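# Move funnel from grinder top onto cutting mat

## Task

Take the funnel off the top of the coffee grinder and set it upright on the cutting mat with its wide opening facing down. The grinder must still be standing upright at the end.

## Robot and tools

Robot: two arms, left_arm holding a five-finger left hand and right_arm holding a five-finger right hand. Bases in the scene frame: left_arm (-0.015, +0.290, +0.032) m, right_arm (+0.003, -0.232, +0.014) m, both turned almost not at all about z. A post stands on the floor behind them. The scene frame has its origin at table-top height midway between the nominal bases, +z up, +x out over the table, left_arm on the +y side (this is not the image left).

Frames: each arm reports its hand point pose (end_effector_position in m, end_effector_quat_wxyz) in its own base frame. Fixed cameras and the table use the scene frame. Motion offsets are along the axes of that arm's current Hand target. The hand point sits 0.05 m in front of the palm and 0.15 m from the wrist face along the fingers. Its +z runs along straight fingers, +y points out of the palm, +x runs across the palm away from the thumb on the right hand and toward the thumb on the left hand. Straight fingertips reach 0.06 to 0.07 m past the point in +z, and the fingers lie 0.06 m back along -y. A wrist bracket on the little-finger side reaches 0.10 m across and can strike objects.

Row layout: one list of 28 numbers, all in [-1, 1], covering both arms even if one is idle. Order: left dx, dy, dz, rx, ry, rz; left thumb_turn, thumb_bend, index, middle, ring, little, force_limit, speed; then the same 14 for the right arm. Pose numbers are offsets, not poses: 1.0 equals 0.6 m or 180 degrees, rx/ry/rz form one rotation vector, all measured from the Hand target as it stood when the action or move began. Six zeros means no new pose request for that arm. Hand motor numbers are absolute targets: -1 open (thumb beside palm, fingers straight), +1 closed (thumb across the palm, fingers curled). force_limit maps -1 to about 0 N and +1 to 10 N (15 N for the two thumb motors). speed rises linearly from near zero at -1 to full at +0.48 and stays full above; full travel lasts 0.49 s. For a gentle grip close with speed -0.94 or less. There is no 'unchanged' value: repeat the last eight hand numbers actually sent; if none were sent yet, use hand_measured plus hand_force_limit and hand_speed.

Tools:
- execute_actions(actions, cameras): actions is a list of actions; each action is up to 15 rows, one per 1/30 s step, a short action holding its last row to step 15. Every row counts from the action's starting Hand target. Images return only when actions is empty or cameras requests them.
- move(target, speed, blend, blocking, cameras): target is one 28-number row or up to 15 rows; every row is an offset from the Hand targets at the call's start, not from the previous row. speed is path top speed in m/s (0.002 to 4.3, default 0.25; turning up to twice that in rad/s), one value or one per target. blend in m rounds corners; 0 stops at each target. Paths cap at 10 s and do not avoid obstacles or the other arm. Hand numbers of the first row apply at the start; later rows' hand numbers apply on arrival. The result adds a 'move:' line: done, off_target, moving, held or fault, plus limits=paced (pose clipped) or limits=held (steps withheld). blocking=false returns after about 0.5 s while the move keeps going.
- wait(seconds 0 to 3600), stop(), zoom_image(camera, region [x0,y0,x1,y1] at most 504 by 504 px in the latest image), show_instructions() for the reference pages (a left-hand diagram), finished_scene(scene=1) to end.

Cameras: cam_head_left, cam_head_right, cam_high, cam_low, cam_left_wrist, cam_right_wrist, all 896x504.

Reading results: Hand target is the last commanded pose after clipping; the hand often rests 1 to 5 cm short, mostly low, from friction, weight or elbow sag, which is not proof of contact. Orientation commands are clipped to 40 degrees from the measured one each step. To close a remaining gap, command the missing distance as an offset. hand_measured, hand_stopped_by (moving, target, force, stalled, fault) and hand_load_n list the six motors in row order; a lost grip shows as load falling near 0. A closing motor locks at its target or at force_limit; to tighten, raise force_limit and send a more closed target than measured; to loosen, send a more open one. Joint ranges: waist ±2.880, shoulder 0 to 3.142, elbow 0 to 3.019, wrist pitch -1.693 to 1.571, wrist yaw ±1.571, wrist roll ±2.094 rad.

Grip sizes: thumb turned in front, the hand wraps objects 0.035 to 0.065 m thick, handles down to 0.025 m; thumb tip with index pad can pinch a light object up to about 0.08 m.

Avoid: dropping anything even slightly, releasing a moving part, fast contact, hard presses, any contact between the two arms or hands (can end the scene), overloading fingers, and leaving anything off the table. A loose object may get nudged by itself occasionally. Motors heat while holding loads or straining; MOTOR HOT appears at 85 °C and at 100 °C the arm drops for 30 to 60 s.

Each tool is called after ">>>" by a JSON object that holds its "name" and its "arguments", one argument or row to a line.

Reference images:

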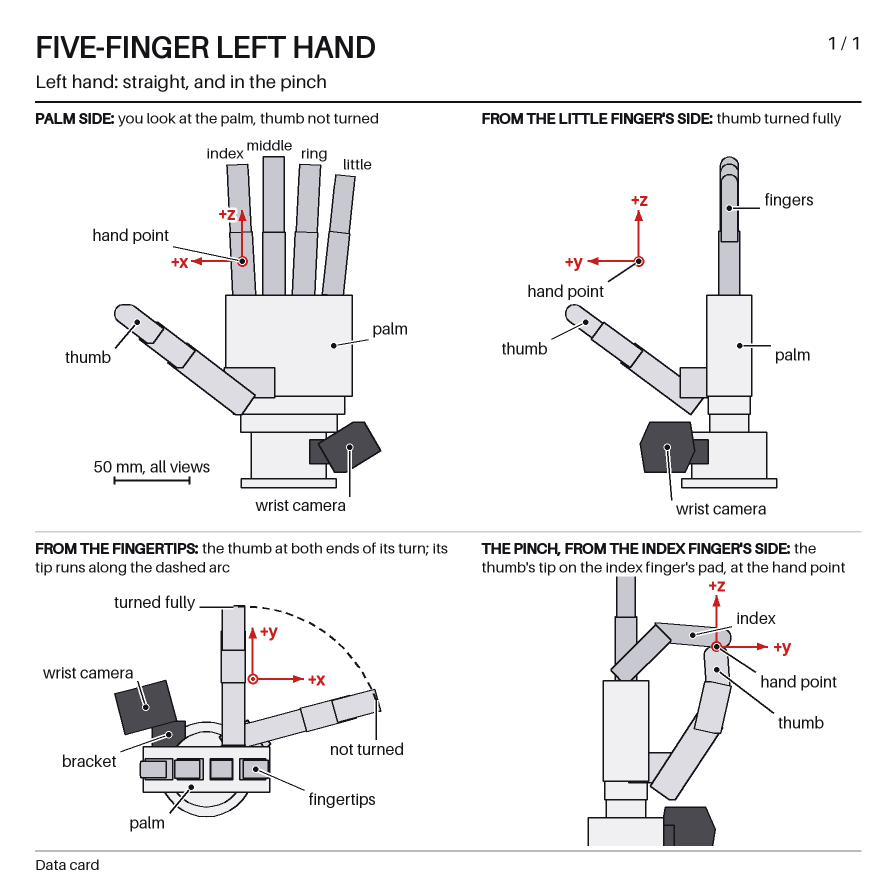

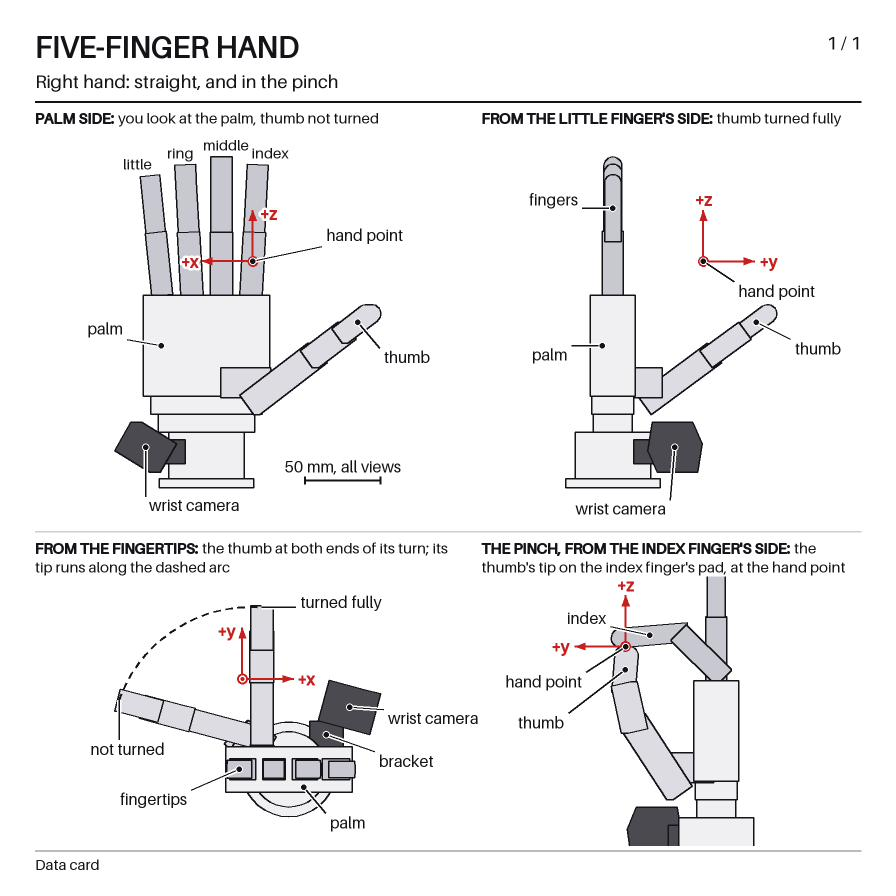

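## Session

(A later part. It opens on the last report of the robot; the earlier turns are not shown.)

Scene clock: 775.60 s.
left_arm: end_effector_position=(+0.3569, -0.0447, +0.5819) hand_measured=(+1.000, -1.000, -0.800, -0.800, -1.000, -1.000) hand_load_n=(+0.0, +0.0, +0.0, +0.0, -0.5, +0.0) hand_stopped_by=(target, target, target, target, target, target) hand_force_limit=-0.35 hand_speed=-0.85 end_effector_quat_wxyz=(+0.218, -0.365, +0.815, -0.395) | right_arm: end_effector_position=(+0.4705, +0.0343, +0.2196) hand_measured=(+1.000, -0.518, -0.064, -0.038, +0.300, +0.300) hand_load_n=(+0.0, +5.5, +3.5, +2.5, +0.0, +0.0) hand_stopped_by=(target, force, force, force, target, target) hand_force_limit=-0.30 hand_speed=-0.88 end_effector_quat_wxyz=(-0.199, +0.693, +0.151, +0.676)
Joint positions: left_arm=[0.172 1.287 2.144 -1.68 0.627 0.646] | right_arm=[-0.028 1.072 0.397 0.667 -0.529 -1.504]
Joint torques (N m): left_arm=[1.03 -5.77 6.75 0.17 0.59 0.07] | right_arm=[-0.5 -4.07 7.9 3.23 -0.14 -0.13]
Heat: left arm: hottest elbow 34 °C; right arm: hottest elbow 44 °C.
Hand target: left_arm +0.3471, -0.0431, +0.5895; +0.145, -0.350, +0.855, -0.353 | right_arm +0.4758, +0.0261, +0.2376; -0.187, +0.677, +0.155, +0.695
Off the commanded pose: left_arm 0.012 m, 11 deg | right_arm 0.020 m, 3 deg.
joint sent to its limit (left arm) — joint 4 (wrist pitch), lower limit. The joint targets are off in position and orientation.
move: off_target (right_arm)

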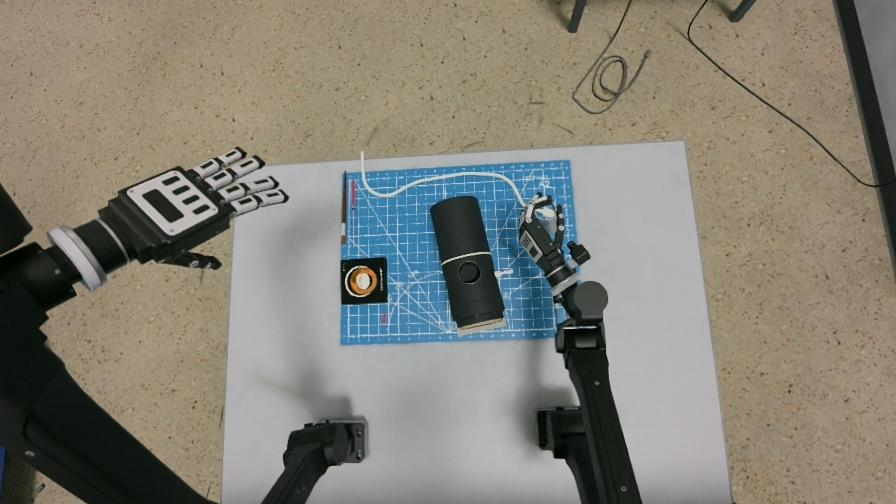

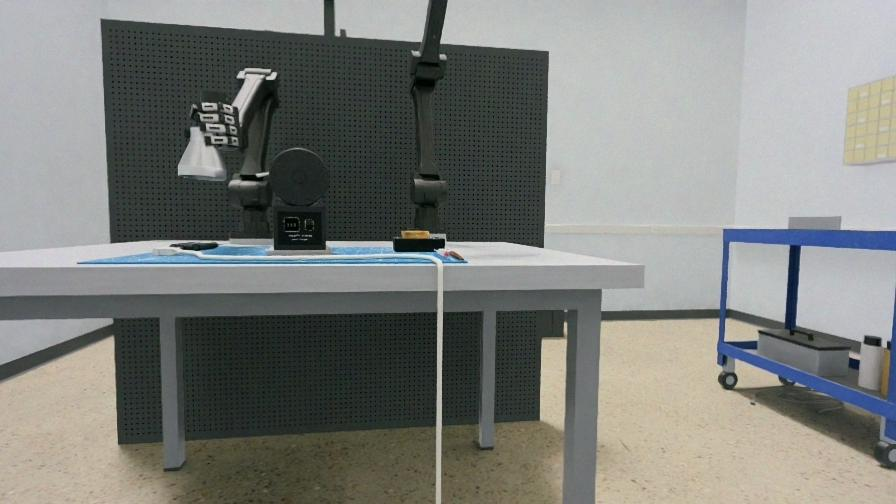

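>>> {"name": "move", "arguments": {
  "target": [0,0,0,0,0,0,1,-1,-0.8,-0.8,-1,-1,-0.35,-0.85,-0.19,0.010,-0.003,0,0,0,1,0.25,0.35,0.35,0.3,0.3,-0.3,-0.88],
  "speed": 0.06,
  "cameras": ["cam_high","cam_low","cam_head_right"]
}}

>>> {"name": "zoom_image", "arguments": {
  "camera": "cam_low",
  "region": [140, 150, 280, 270]
}}

>>> {"name": "zoom_image", "arguments": {
  "camera": "cam_high",
  "region": [470, 180, 610, 300]
}}

Scene clock: 793.37 s.
left_arm: end_effector_position=(+0.3569, -0.0447, +0.5819) hand_measured=(+1.000, -1.000, -0.800, -0.800, -1.000, -1.000) hand_load_n=(+0.0, +0.0, +0.0, +0.0, +0.0, +0.0) hand_stopped_by=(target, target, target, target, target, target) hand_force_limit=-0.35 hand_speed=-0.85 end_effector_quat_wxyz=(+0.218, -0.365, +0.815, -0.395) | right_arm: end_effector_position=(+0.4742, +0.0339, +0.1107) hand_measured=(+1.000, -0.518, -0.064, -0.038, +0.300, +0.300) hand_load_n=(+0.0, +6.0, +3.5, +2.5, +0.0, +0.0) hand_stopped_by=(target, force, force, force, target, target) hand_force_limit=-0.30 hand_speed=-0.88 end_effector_quat_wxyz=(-0.198, +0.691, +0.152, +0.678)
Joint positions: left_arm=[0.172 1.287 2.144 -1.68 0.627 0.646] | right_arm=[-0.03 1.56 0.299 1.26 -0.531 -1.504]
Joint torques (N m): left_arm=[0.97 -5.77 6.75 0.2 0.6 0.06] | right_arm=[-0.5 -6.71 3.86 3.21 -0.12 -0.14]
Motor temperatures (°C): left_arm=[24 30 33 23 25 26] | right_arm=[29 24 42 28 25 26]
Heat: left arm: hottest elbow 33 °C; right arm: hottest elbow 42 °C.
Hand target: left_arm +0.3471, -0.0431, +0.5895; +0.145, -0.350, +0.855, -0.353 | right_arm +0.4785, +0.0255, +0.1234; -0.187, +0.677, +0.155, +0.694
Off the commanded pose: left_arm 0.012 m, 11 deg | right_arm 0.016 m, 3 deg.
joint sent to its limit (left arm) — joint 4 (wrist pitch), lower limit. The joint targets are off in position and orientation.
move: off_target (right_arm)
Images, in order (width x height): cam_head_right 896x504, cam_high 896x504, cam_low 896x504.

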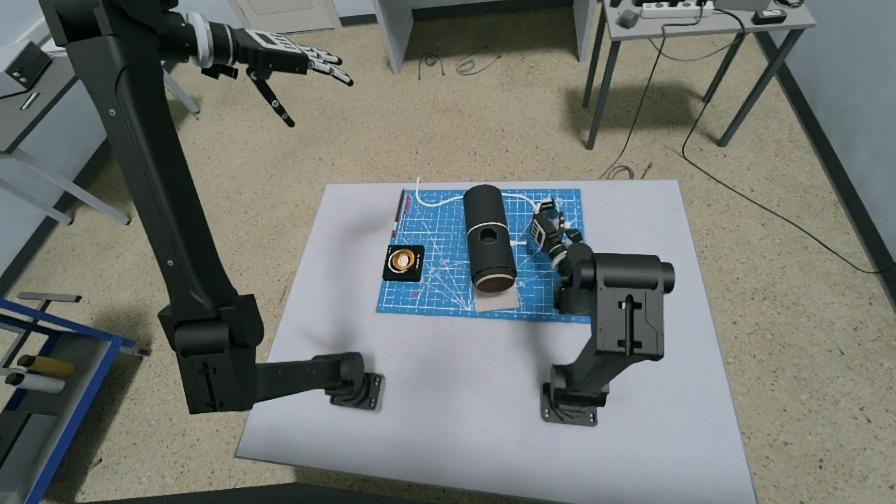

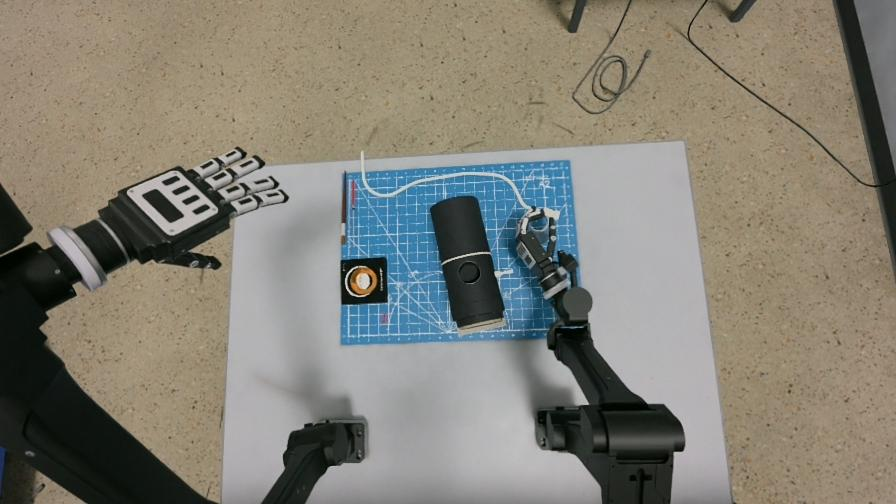

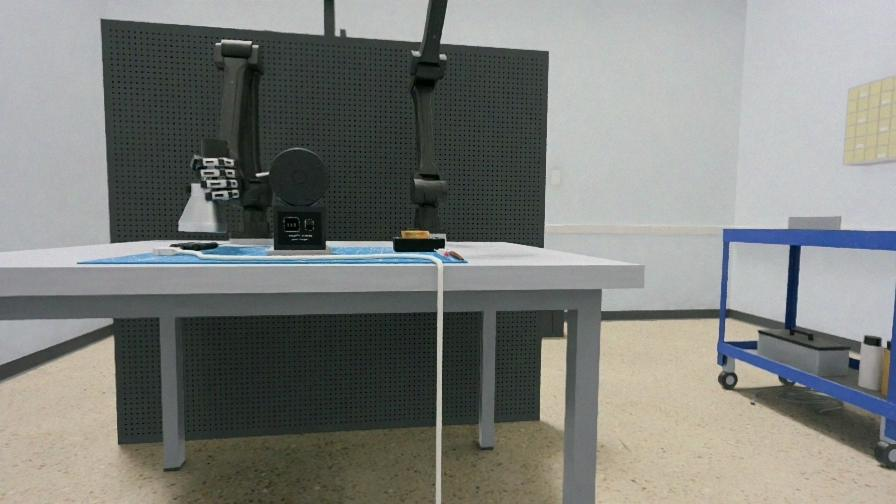

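Scaled by 3.600.

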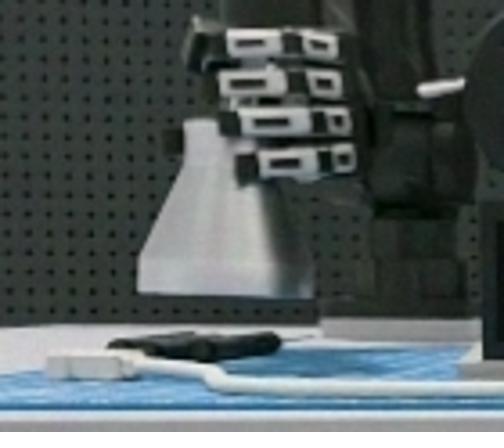

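Scaled by 3.600.

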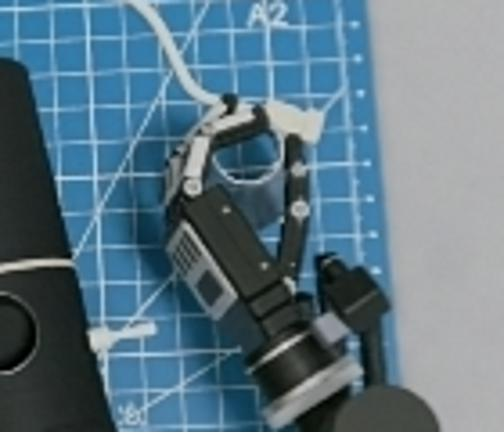

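>>> {"name": "move", "arguments": {
  "target": [0,0,0,0,0,0,1,-1,-0.8,-0.8,-1,-1,-0.35,-0.85,-0.0416,0.0016,-0.0015,0,0,0,1,0.25,0.35,0.35,0.3,0.3,-0.3,-0.88],
  "speed": 0.04,
  "cameras": ["cam_high","cam_low"]
}}

>>> {"name": "zoom_image", "arguments": {
  "camera": "cam_low",
  "region": [140, 160, 280, 280]
}}

Scene clock: 807.77 s.
left_arm: end_effector_position=(+0.3569, -0.0447, +0.5819) hand_measured=(+1.000, -1.000, -0.800, -0.800, -1.000, -1.000) hand_load_n=(+0.0, +0.0, -0.5, +0.0, +0.0, +0.0) hand_stopped_by=(target, target, target, target, target, target) hand_force_limit=-0.35 hand_speed=-0.85 end_effector_quat_wxyz=(+0.218, -0.365, +0.815, -0.395) | right_arm: end_effector_position=(+0.4747, +0.0339, +0.0869) hand_measured=(+1.000, -0.518, -0.064, -0.038, +0.300, +0.300) hand_load_n=(+0.0, +6.0, +3.5, +2.5, +0.0, +0.0) hand_stopped_by=(target, force, force, force, target, target) hand_force_limit=-0.30 hand_speed=-0.88 end_effector_quat_wxyz=(-0.198, +0.690, +0.153, +0.679)
Joint positions: left_arm=[0.172 1.287 2.144 -1.68 0.627 0.646] | right_arm=[-0.03 1.695 0.299 1.397 -0.531 -1.504]
Joint torques (N m): left_arm=[0.97 -5.77 6.76 0.17 0.6 0.06] | right_arm=[-0.5 -7.41 2.73 3.25 -0.13 -0.12]
Heat: left arm: hottest elbow 33 °C; right arm: hottest elbow 40 °C.
Hand target: left_arm +0.3471, -0.0431, +0.5895; +0.145, -0.350, +0.855, -0.353 | right_arm +0.4785, +0.0255, +0.0984; -0.187, +0.677, +0.155, +0.694
Off the commanded pose: left_arm 0.012 m, 11 deg | right_arm 0.015 m, 3 deg.
joint sent to its limit (left arm) — joint 4 (wrist pitch), lower limit. The joint targets are off in position and orientation.
move: off_target (right_arm)

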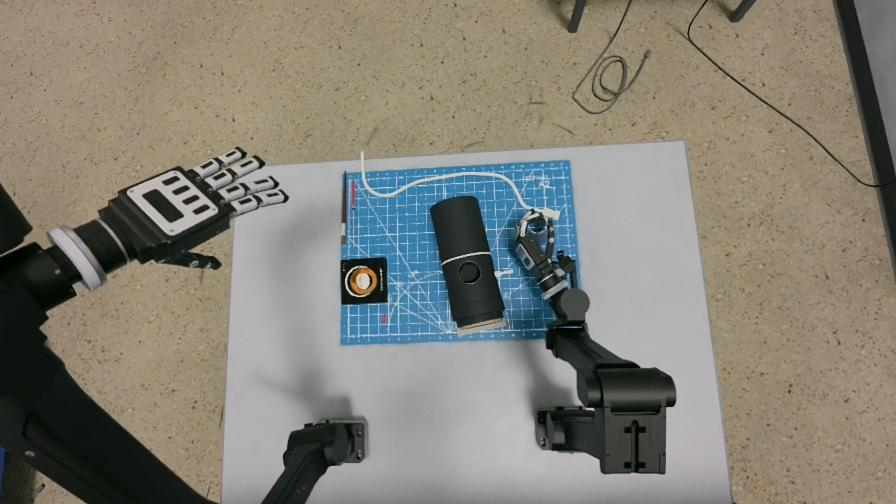

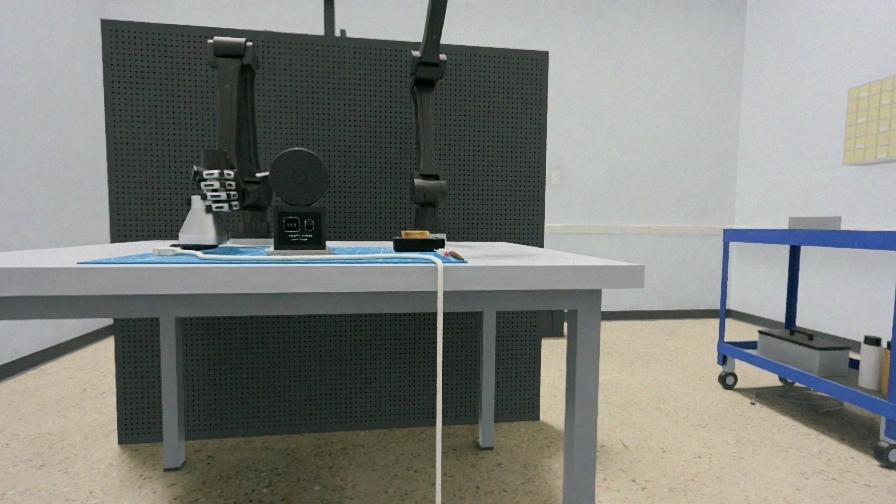

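Scaled by 3.600.

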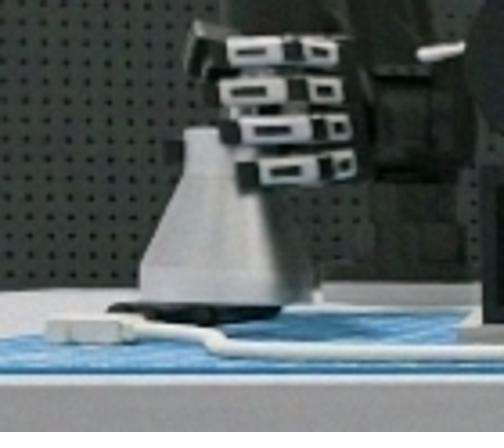

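>>> {"name": "move", "arguments": {
  "target": [0,0,0,0,0,0,1,-1,-0.8,-0.8,-1,-1,-0.35,-0.85,-0.02,0.0008,-0.0007,0,0,0,1,0.25,0.35,0.35,0.3,0.3,-0.3,-0.88],
  "speed": 0.03,
  "cameras": ["cam_low"]
}}

>>> {"name": "zoom_image", "arguments": {
  "camera": "cam_low",
  "region": [150, 200, 250, 270]
}}

Scene clock: 813.20 s.
left_arm: end_effector_position=(+0.3569, -0.0447, +0.5819) hand_measured=(+1.000, -1.000, -0.800, -0.800, -1.000, -1.000) hand_load_n=(+0.0, +0.0, +0.0, +0.0, +0.0, +0.0) hand_stopped_by=(target, target, target, target, target, target) hand_force_limit=-0.35 hand_speed=-0.85 end_effector_quat_wxyz=(+0.218, -0.365, +0.815, -0.395) | right_arm: end_effector_position=(+0.4736, +0.0340, +0.0738) hand_measured=(+1.000, -0.518, -0.064, -0.038, +0.300, +0.300) hand_load_n=(+0.0, +6.0, +3.5, +2.5, +0.0, +0.0) hand_stopped_by=(target, force, force, force, target, target) hand_force_limit=-0.30 hand_speed=-0.88 end_effector_quat_wxyz=(-0.199, +0.691, +0.152, +0.678)
Joint positions: left_arm=[0.172 1.287 2.144 -1.68 0.627 0.646] | right_arm=[-0.03 1.763 0.299 1.461 -0.531 -1.504]
Joint torques (N m): left_arm=[0.85 -5.83 6.75 0.24 0.6 0.06] | right_arm=[-0.56 -7.88 2.41 3.28 -0.13 -0.13]
Heat: left arm: hottest elbow 33 °C; right arm: hottest elbow 40 °C.
Hand target: left_arm +0.3471, -0.0431, +0.5895; +0.145, -0.350, +0.855, -0.353 | right_arm +0.4785, +0.0254, +0.0864; -0.187, +0.677, +0.155, +0.695
Off the commanded pose: left_arm 0.012 m, 11 deg | right_arm 0.016 m, 3 deg.
joint sent to its limit (left arm) — joint 4 (wrist pitch), lower limit. The joint targets are off in position and orientation.
move: off_target (right_arm)

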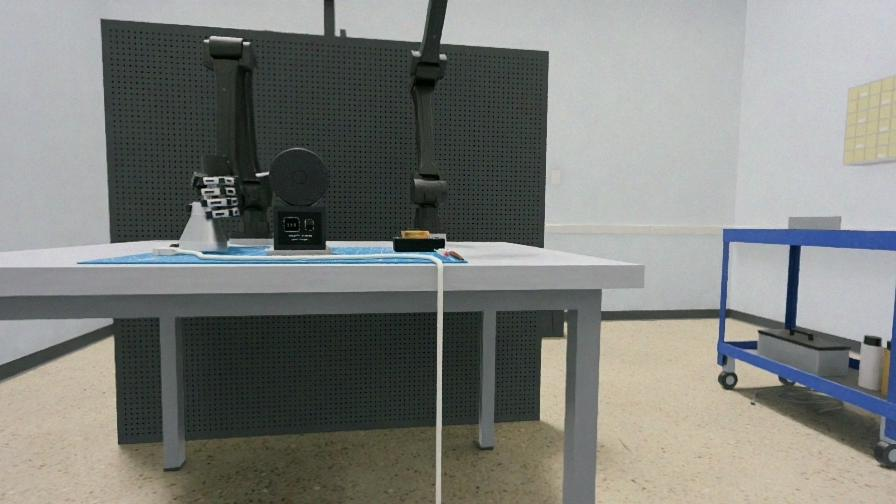

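Scaled by 5.040.

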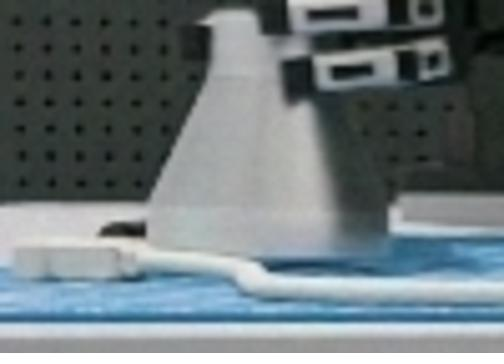

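>>> {"name": "move", "arguments": {
  "target": [0,0,0,0,0,0,1,-1,-0.8,-0.8,-1,-1,-0.35,-0.85,-0.012,0.0005,-0.0004,0,0,0,1,0.25,0.35,0.35,0.3,0.3,-0.3,-0.88],
  "speed": 0.02,
  "cameras": ["cam_low"]
}}

>>> {"name": "zoom_image", "arguments": {
  "camera": "cam_low",
  "region": [150, 200, 250, 270]
}}

Scene clock: 817.67 s.
left_arm: end_effector_position=(+0.3569, -0.0447, +0.5819) hand_measured=(+1.000, -1.000, -0.800, -0.800, -1.000, -1.000) hand_load_n=(+0.0, +0.0, +0.0, +0.0, +0.0, +0.0) hand_stopped_by=(target, target, target, target, target, target) hand_force_limit=-0.35 hand_speed=-0.85 end_effector_quat_wxyz=(+0.218, -0.365, +0.815, -0.395) | right_arm: end_effector_position=(+0.4730, +0.0332, +0.0692) hand_measured=(+1.000, -0.518, -0.064, -0.038, +0.300, +0.300) hand_load_n=(+0.0, +5.5, +3.0, +2.5, +0.0, +0.0) hand_stopped_by=(target, force, force, force, target, target) hand_force_limit=-0.30 hand_speed=-0.88 end_effector_quat_wxyz=(-0.197, +0.689, +0.152, +0.680)
Joint positions: left_arm=[0.172 1.287 2.144 -1.68 0.627 0.646] | right_arm=[-0.031 1.798 0.299 1.503 -0.531 -1.504]
Joint torques (N m): left_arm=[1.08 -5.66 6.78 0.2 0.59 0.06] | right_arm=[-0.5 -7.82 2.3 3.06 -0.12 -0.13]
Heat: left arm: hottest elbow 33 °C; right arm: hottest elbow 39 °C.
Hand target: left_arm +0.3471, -0.0431, +0.5895; +0.145, -0.350, +0.855, -0.353 | right_arm +0.4785, +0.0253, +0.0792; -0.187, +0.677, +0.155, +0.694
Off the commanded pose: left_arm 0.012 m, 11 deg | right_arm 0.014 m, 3 deg.
joint sent to its limit (left arm) — joint 4 (wrist pitch), lower limit. The joint targets are off in position and orientation.
move: off_target (right_arm)

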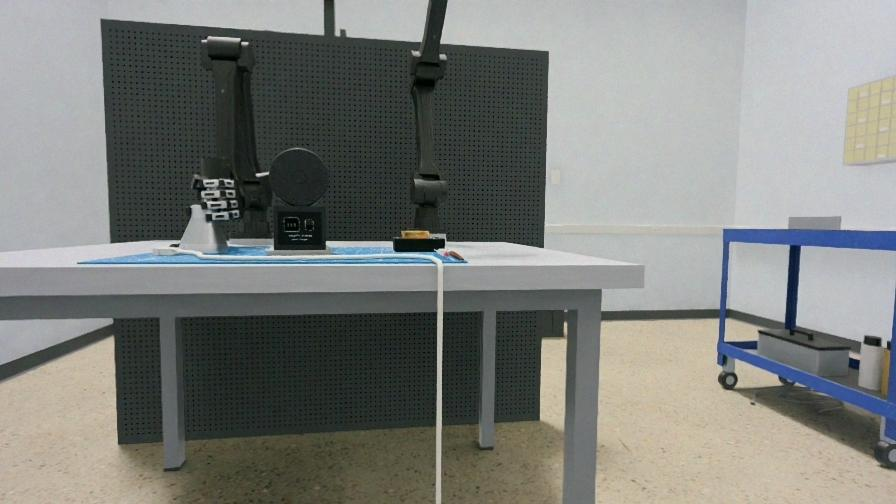

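Scaled by 5.040.

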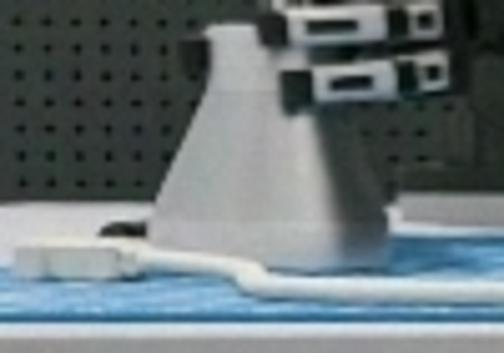

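>>> {"name": "move", "arguments": {
  "target": [0,0,0,0,0,0,1,-1,-0.8,-0.8,-1,-1,-0.35,-0.85,-0.01,0.0004,-0.0003,0,0,0,1,0.25,0.35,0.35,0.3,0.3,-0.3,-0.88],
  "speed": 0.02,
  "cameras": ["cam_low", "cam_high"]
}}

>>> {"name": "zoom_image", "arguments": {
  "camera": "cam_low",
  "region": [150, 200, 250, 270]
}}

Scene clock: 821.90 s.
left_arm: end_effector_position=(+0.3569, -0.0447, +0.5819) hand_measured=(+1.000, -1.000, -0.800, -0.800, -1.000, -1.000) hand_load_n=(+0.5, +0.0, +0.0, +0.0, +0.0, +0.0) hand_stopped_by=(target, target, target, target, target, target) hand_force_limit=-0.35 hand_speed=-0.85 end_effector_quat_wxyz=(+0.218, -0.365, +0.815, -0.395) | right_arm: end_effector_position=(+0.4727, +0.0318, +0.0679) hand_measured=(+1.000, -0.518, -0.064, -0.038, +0.300, +0.300) hand_load_n=(+0.0, +5.0, +3.0, +3.0, +0.0, +0.0) hand_stopped_by=(target, force, force, force, target, target) hand_force_limit=-0.30 hand_speed=-0.88 end_effector_quat_wxyz=(-0.195, +0.685, +0.153, +0.685)
Joint positions: left_arm=[0.172 1.287 2.144 -1.68 0.627 0.646] | right_arm=[-0.034 1.826 0.299 1.544 -0.531 -1.504]
Joint torques (N m): left_arm=[1.08 -5.83 6.75 0.21 0.6 0.06] | right_arm=[-0.44 -7.36 2.29 2.59 -0.13 -0.12]
Heat: left arm: hottest elbow 33 °C; right arm: hottest elbow 39 °C.
Hand target: left_arm +0.3471, -0.0431, +0.5895; +0.145, -0.350, +0.855, -0.353 | right_arm +0.4786, +0.0253, +0.0732; -0.187, +0.677, +0.155, +0.695
Off the commanded pose: left_arm 0.012 m, 11 deg | right_arm 0.010 m, 2 deg.
joint sent to its limit (left arm) — joint 4 (wrist pitch), lower limit. The joint targets are off in position and orientation.
joint at its limit (right arm) — joint 4 (wrist pitch), upper limit.
move: done
Images, in order (width x height): cam_high 896x504, cam_low 896x504.

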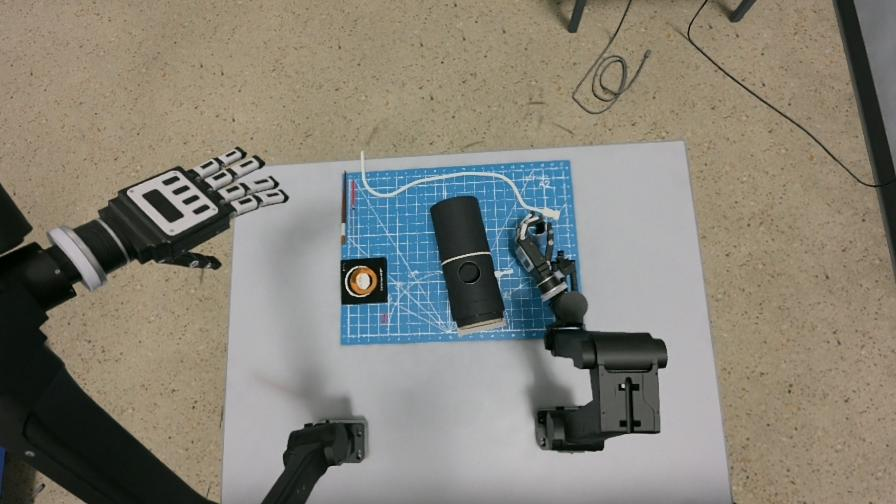

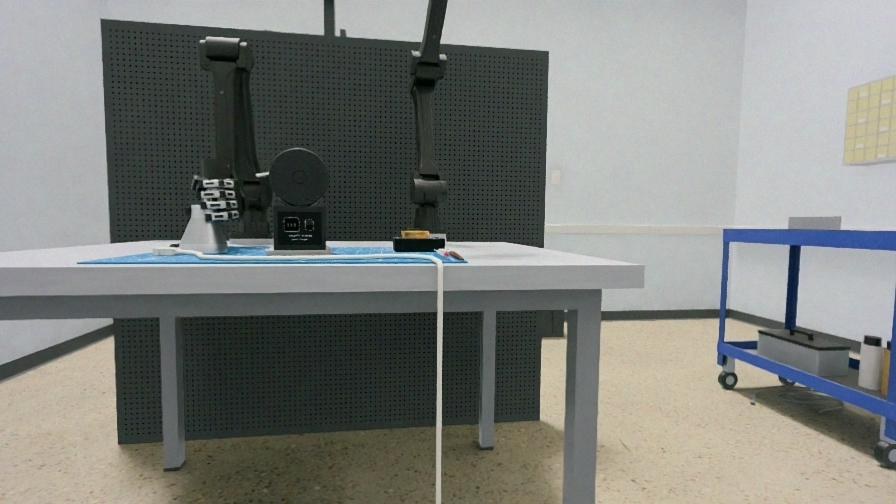

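Scaled by 5.040.

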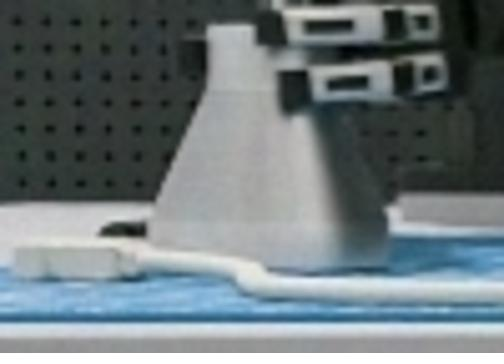

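>>> {"name": "move", "arguments": {
  "target": [0,0,0,0,0,0,1,-1,-0.8,-0.8,-1,-1,-0.35,-0.85,0,0,0,0,0,0,1,-0.65,-0.2,-0.2,0.3,0.3,-0.3,-0.92],
  "cameras": ["cam_low", "cam_high"]
}}

>>> {"name": "zoom_image", "arguments": {
  "camera": "cam_low",
  "region": [150, 180, 250, 270]
}}

>>> {"name": "zoom_image", "arguments": {
  "camera": "cam_high",
  "region": [470, 180, 610, 300]
}}

Scene clock: 845.50 s.
left_arm: end_effector_position=(+0.3569, -0.0447, +0.5819) hand_measured=(+1.000, -1.000, -0.800, -0.800, -1.000, -1.000) hand_load_n=(+0.0, +0.0, +0.0, +0.0, +0.0, +0.0) hand_stopped_by=(target, target, target, target, target, target) hand_force_limit=-0.35 hand_speed=-0.85 end_effector_quat_wxyz=(+0.218, -0.365, +0.815, -0.395) | right_arm: end_effector_position=(+0.4724, +0.0298, +0.0651) hand_measured=(+1.000, -0.650, -0.200, -0.200, +0.300, +0.300) hand_load_n=(+0.0, +0.0, +0.0, +0.0, +0.0, +0.0) hand_stopped_by=(target, target, target, target, target, target) hand_force_limit=-0.30 hand_speed=-0.92 end_effector_quat_wxyz=(-0.195, +0.687, +0.151, +0.683)
Joint positions: left_arm=[0.172 1.287 2.144 -1.68 0.627 0.646] | right_arm=[-0.039 1.832 0.299 1.544 -0.532 -1.504]
Joint torques (N m): left_arm=[1.03 -5.66 6.8 0.18 0.59 0.07] | right_arm=[-0.38 -7.82 2.3 2.62 -0.11 -0.13]
Motor temperatures (°C): left_arm=[24 30 33 23 25 26] | right_arm=[29 25 37 28 25 26]
Heat: left arm: hottest elbow 33 °C; right arm: hottest elbow 37 °C.
Hand target: left_arm +0.3471, -0.0431, +0.5895; +0.145, -0.350, +0.855, -0.353 | right_arm +0.4786, +0.0254, +0.0732; -0.187, +0.677, +0.155, +0.695
Off the commanded pose: left_arm 0.012 m, 11 deg | right_arm 0.011 m, 2 deg.
joint sent to its limit (left arm) — joint 4 (wrist pitch), lower limit. The joint targets are off in position and orientation.
joint at its limit (right arm) — joint 4 (wrist pitch), upper limit.
move: done
Images, in order (width x height): cam_high 896x504, cam_low 896x504.

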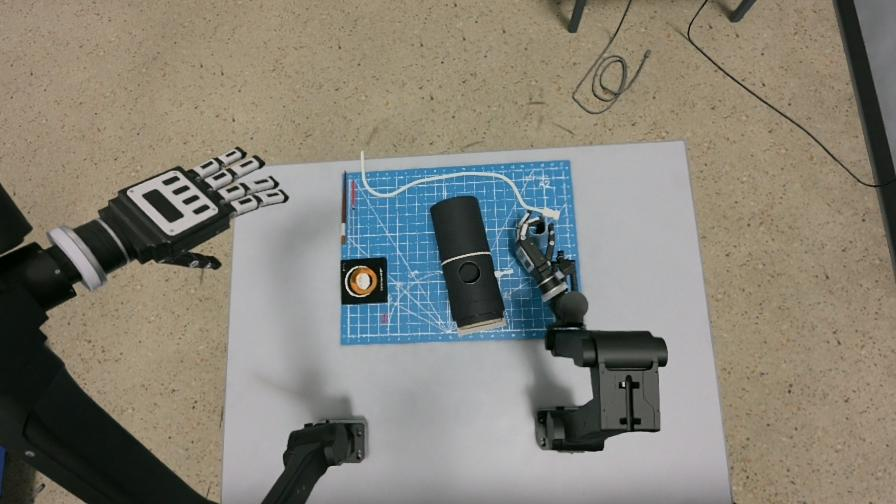

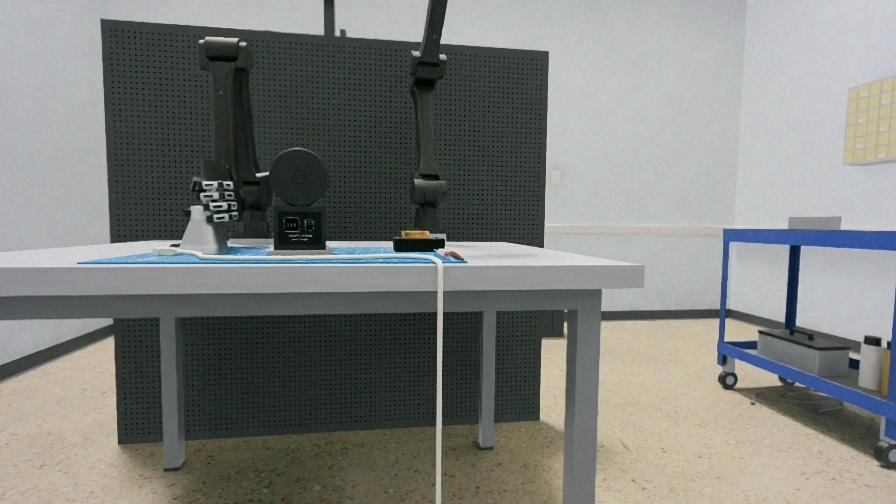

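Scaled by 5.040.

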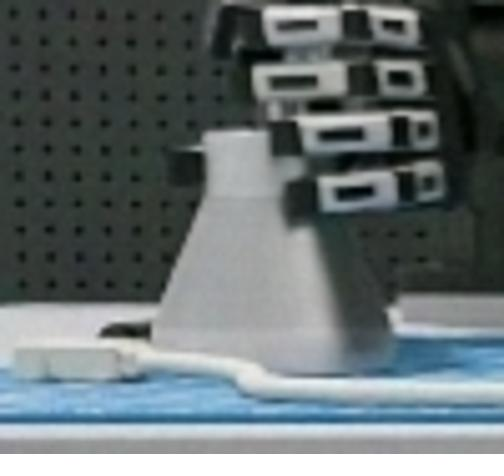

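Scaled by 3.600.

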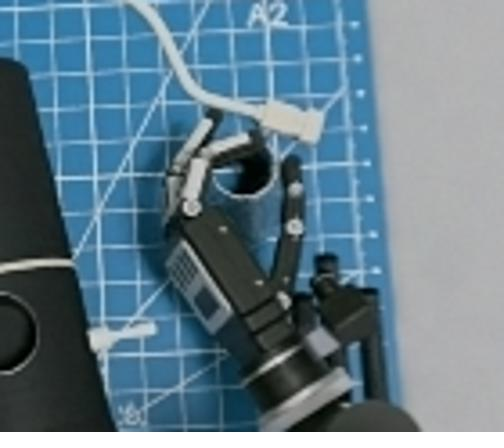

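>>> {"name": "move", "arguments": {
  "target": [0,0,0,0,0,0,1,-1,-0.8,-0.8,-1,-1,-0.35,-0.85,0,0,0,0,0,0,1,-1,-0.8,-0.8,0.3,0.3,-0.3,-0.85],
  "cameras": ["cam_low", "cam_high"]
}}

>>> {"name": "zoom_image", "arguments": {
  "camera": "cam_low",
  "region": [150, 180, 250, 270]
}}

>>> {"name": "zoom_image", "arguments": {
  "camera": "cam_high",
  "region": [470, 180, 610, 300]
}}

Scene clock: 852.13 s.
left_arm: end_effector_position=(+0.3569, -0.0447, +0.5819) hand_measured=(+1.000, -1.000, -0.800, -0.800, -1.000, -1.000) hand_load_n=(+0.0, +0.0, +0.0, +0.0, +0.0, +0.0) hand_stopped_by=(target, target, target, target, target, target) hand_force_limit=-0.35 hand_speed=-0.85 end_effector_quat_wxyz=(+0.218, -0.365, +0.815, -0.395) | right_arm: end_effector_position=(+0.4724, +0.0298, +0.0651) hand_measured=(+1.000, -1.000, -0.800, -0.800, +0.300, +0.300) hand_load_n=(+0.0, +0.0, +0.0, +0.0, +0.0, +0.0) hand_stopped_by=(target, target, target, target, target, target) hand_force_limit=-0.30 hand_speed=-0.85 end_effector_quat_wxyz=(-0.195, +0.687, +0.151, +0.683)
Joint positions: left_arm=[0.172 1.287 2.144 -1.68 0.627 0.646] | right_arm=[-0.039 1.832 0.299 1.544 -0.532 -1.504]
Joint torques (N m): left_arm=[1.03 -5.83 6.76 0.2 0.59 0.07] | right_arm=[-0.38 -7.82 2.29 2.69 -0.11 -0.12]
Heat: left arm: hottest elbow 33 °C; right arm: hottest elbow 37 °C.
Hand target: left_arm +0.3471, -0.0431, +0.5895; +0.145, -0.350, +0.855, -0.353 | right_arm +0.4786, +0.0254, +0.0732; -0.187, +0.677, +0.155, +0.695
Off the commanded pose: left_arm 0.012 m, 11 deg | right_arm 0.011 m, 2 deg.
joint sent to its limit (left arm) — joint 4 (wrist pitch), lower limit. The joint targets are off in position and orientation.
joint at its limit (right arm) — joint 4 (wrist pitch), upper limit.
move: done
Images, in order (width x height): cam_high 896x504, cam_low 896x504.

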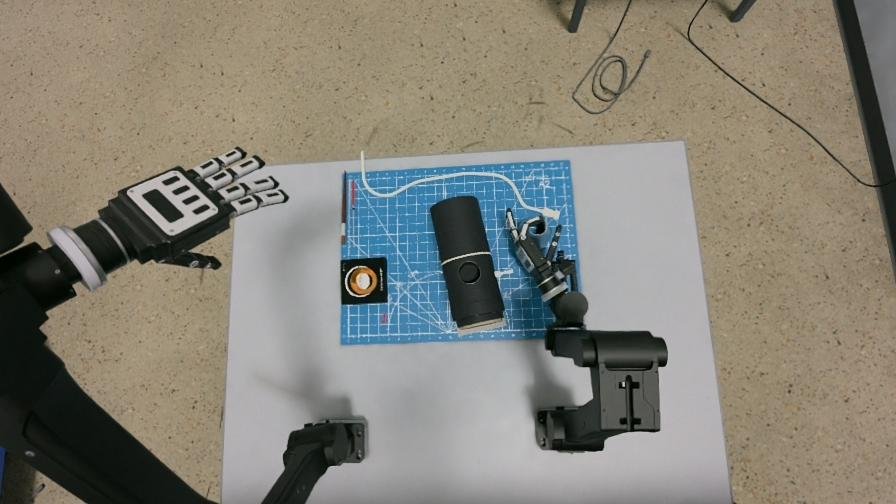

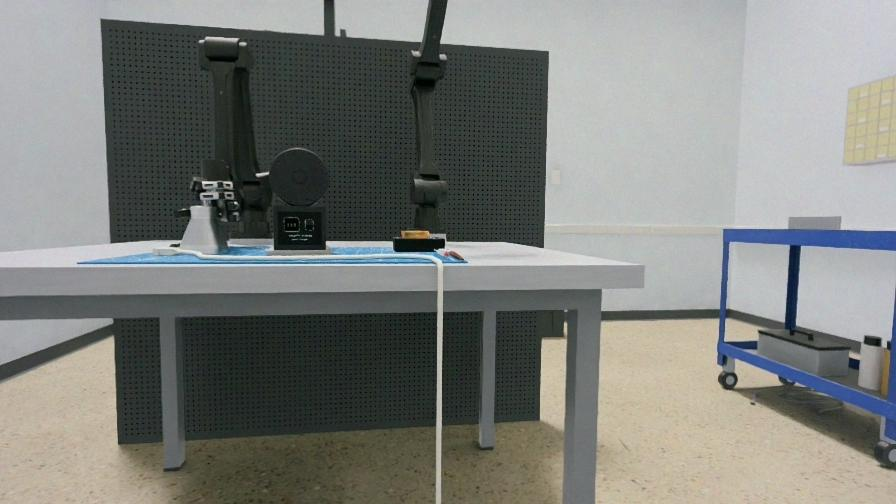

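Scaled by 5.040.

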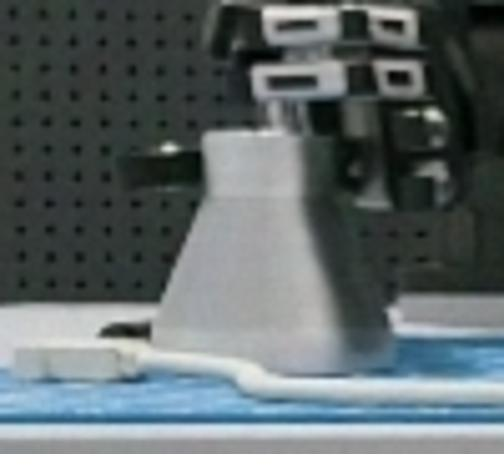

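Scaled by 3.600.

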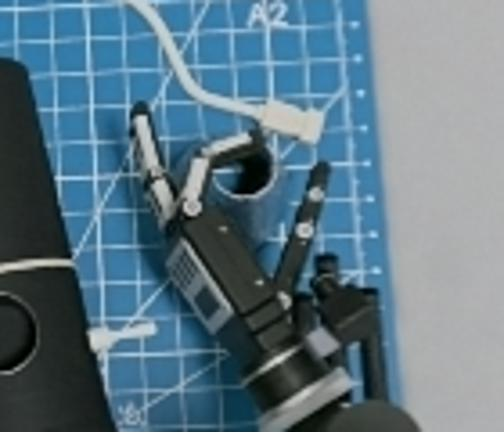

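>>> {"name": "move", "arguments": {
  "target": [0,0,0,0,0,0,1,-1,-0.8,-0.8,-1,-1,-0.35,-0.85,0.2497,-0.0178,0.0088,0,0,0,1,-1,-0.8,-0.8,0.3,0.3,-0.3,-0.85],
  "speed": 0.06,
  "cameras": ["cam_low", "cam_high"]
}}

Scene clock: 860.40 s.
left_arm: end_effector_position=(+0.3569, -0.0447, +0.5819) hand_measured=(+1.000, -1.000, -0.800, -0.800, -1.000, -1.000) hand_load_n=(+0.0, +0.0, +0.0, +0.0, -0.5, +0.0) hand_stopped_by=(target, target, target, target, target, target) hand_force_limit=-0.35 hand_speed=-0.85 end_effector_quat_wxyz=(+0.218, -0.365, +0.815, -0.395) | right_arm: end_effector_position=(+0.4606, +0.0287, +0.1900) hand_measured=(+1.000, -1.000, -0.800, -0.800, +0.300, +0.300) hand_load_n=(+0.5, +0.0, +0.0, +0.0, +0.5, +0.0) hand_stopped_by=(target, target, target, target, target, target) hand_force_limit=-0.30 hand_speed=-0.85 end_effector_quat_wxyz=(-0.194, +0.698, +0.145, +0.674)
Joint positions: left_arm=[0.172 1.287 2.144 -1.68 0.627 0.646] | right_arm=[-0.039 1.126 0.334 0.774 -0.524 -1.504]
Joint torques (N m): left_arm=[0.97 -5.66 6.75 0.23 0.59 0.06] | right_arm=[0.85 -5.36 10.21 1.44 0.18 -0.12]
Heat: left arm: hottest elbow 33 °C; right arm: hottest elbow 36 °C.
Hand target: left_arm +0.3471, -0.0431, +0.5895; +0.145, -0.350, +0.855, -0.353 | right_arm +0.4763, +0.0300, +0.2234; -0.187, +0.677, +0.155, +0.695
Off the commanded pose: left_arm 0.012 m, 11 deg | right_arm 0.037 m, 4 deg.
joint sent to its limit (left arm) — joint 4 (wrist pitch), lower limit. The joint targets are off in position and orientation.
move: off_target (right_arm)
Images, in order (width x height): cam_high 896x504, cam_low 896x504.

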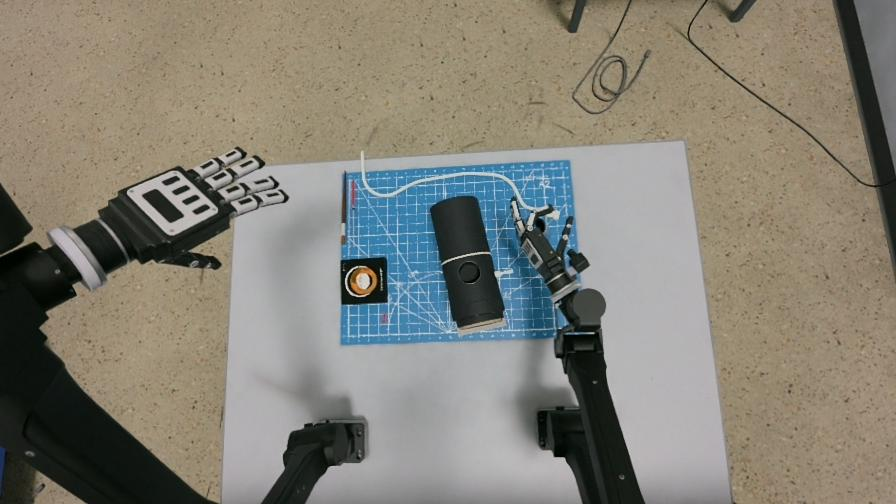

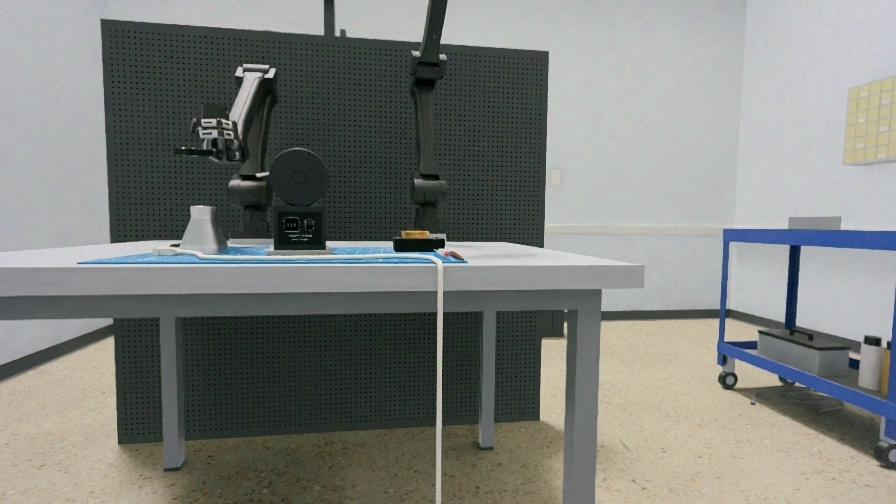

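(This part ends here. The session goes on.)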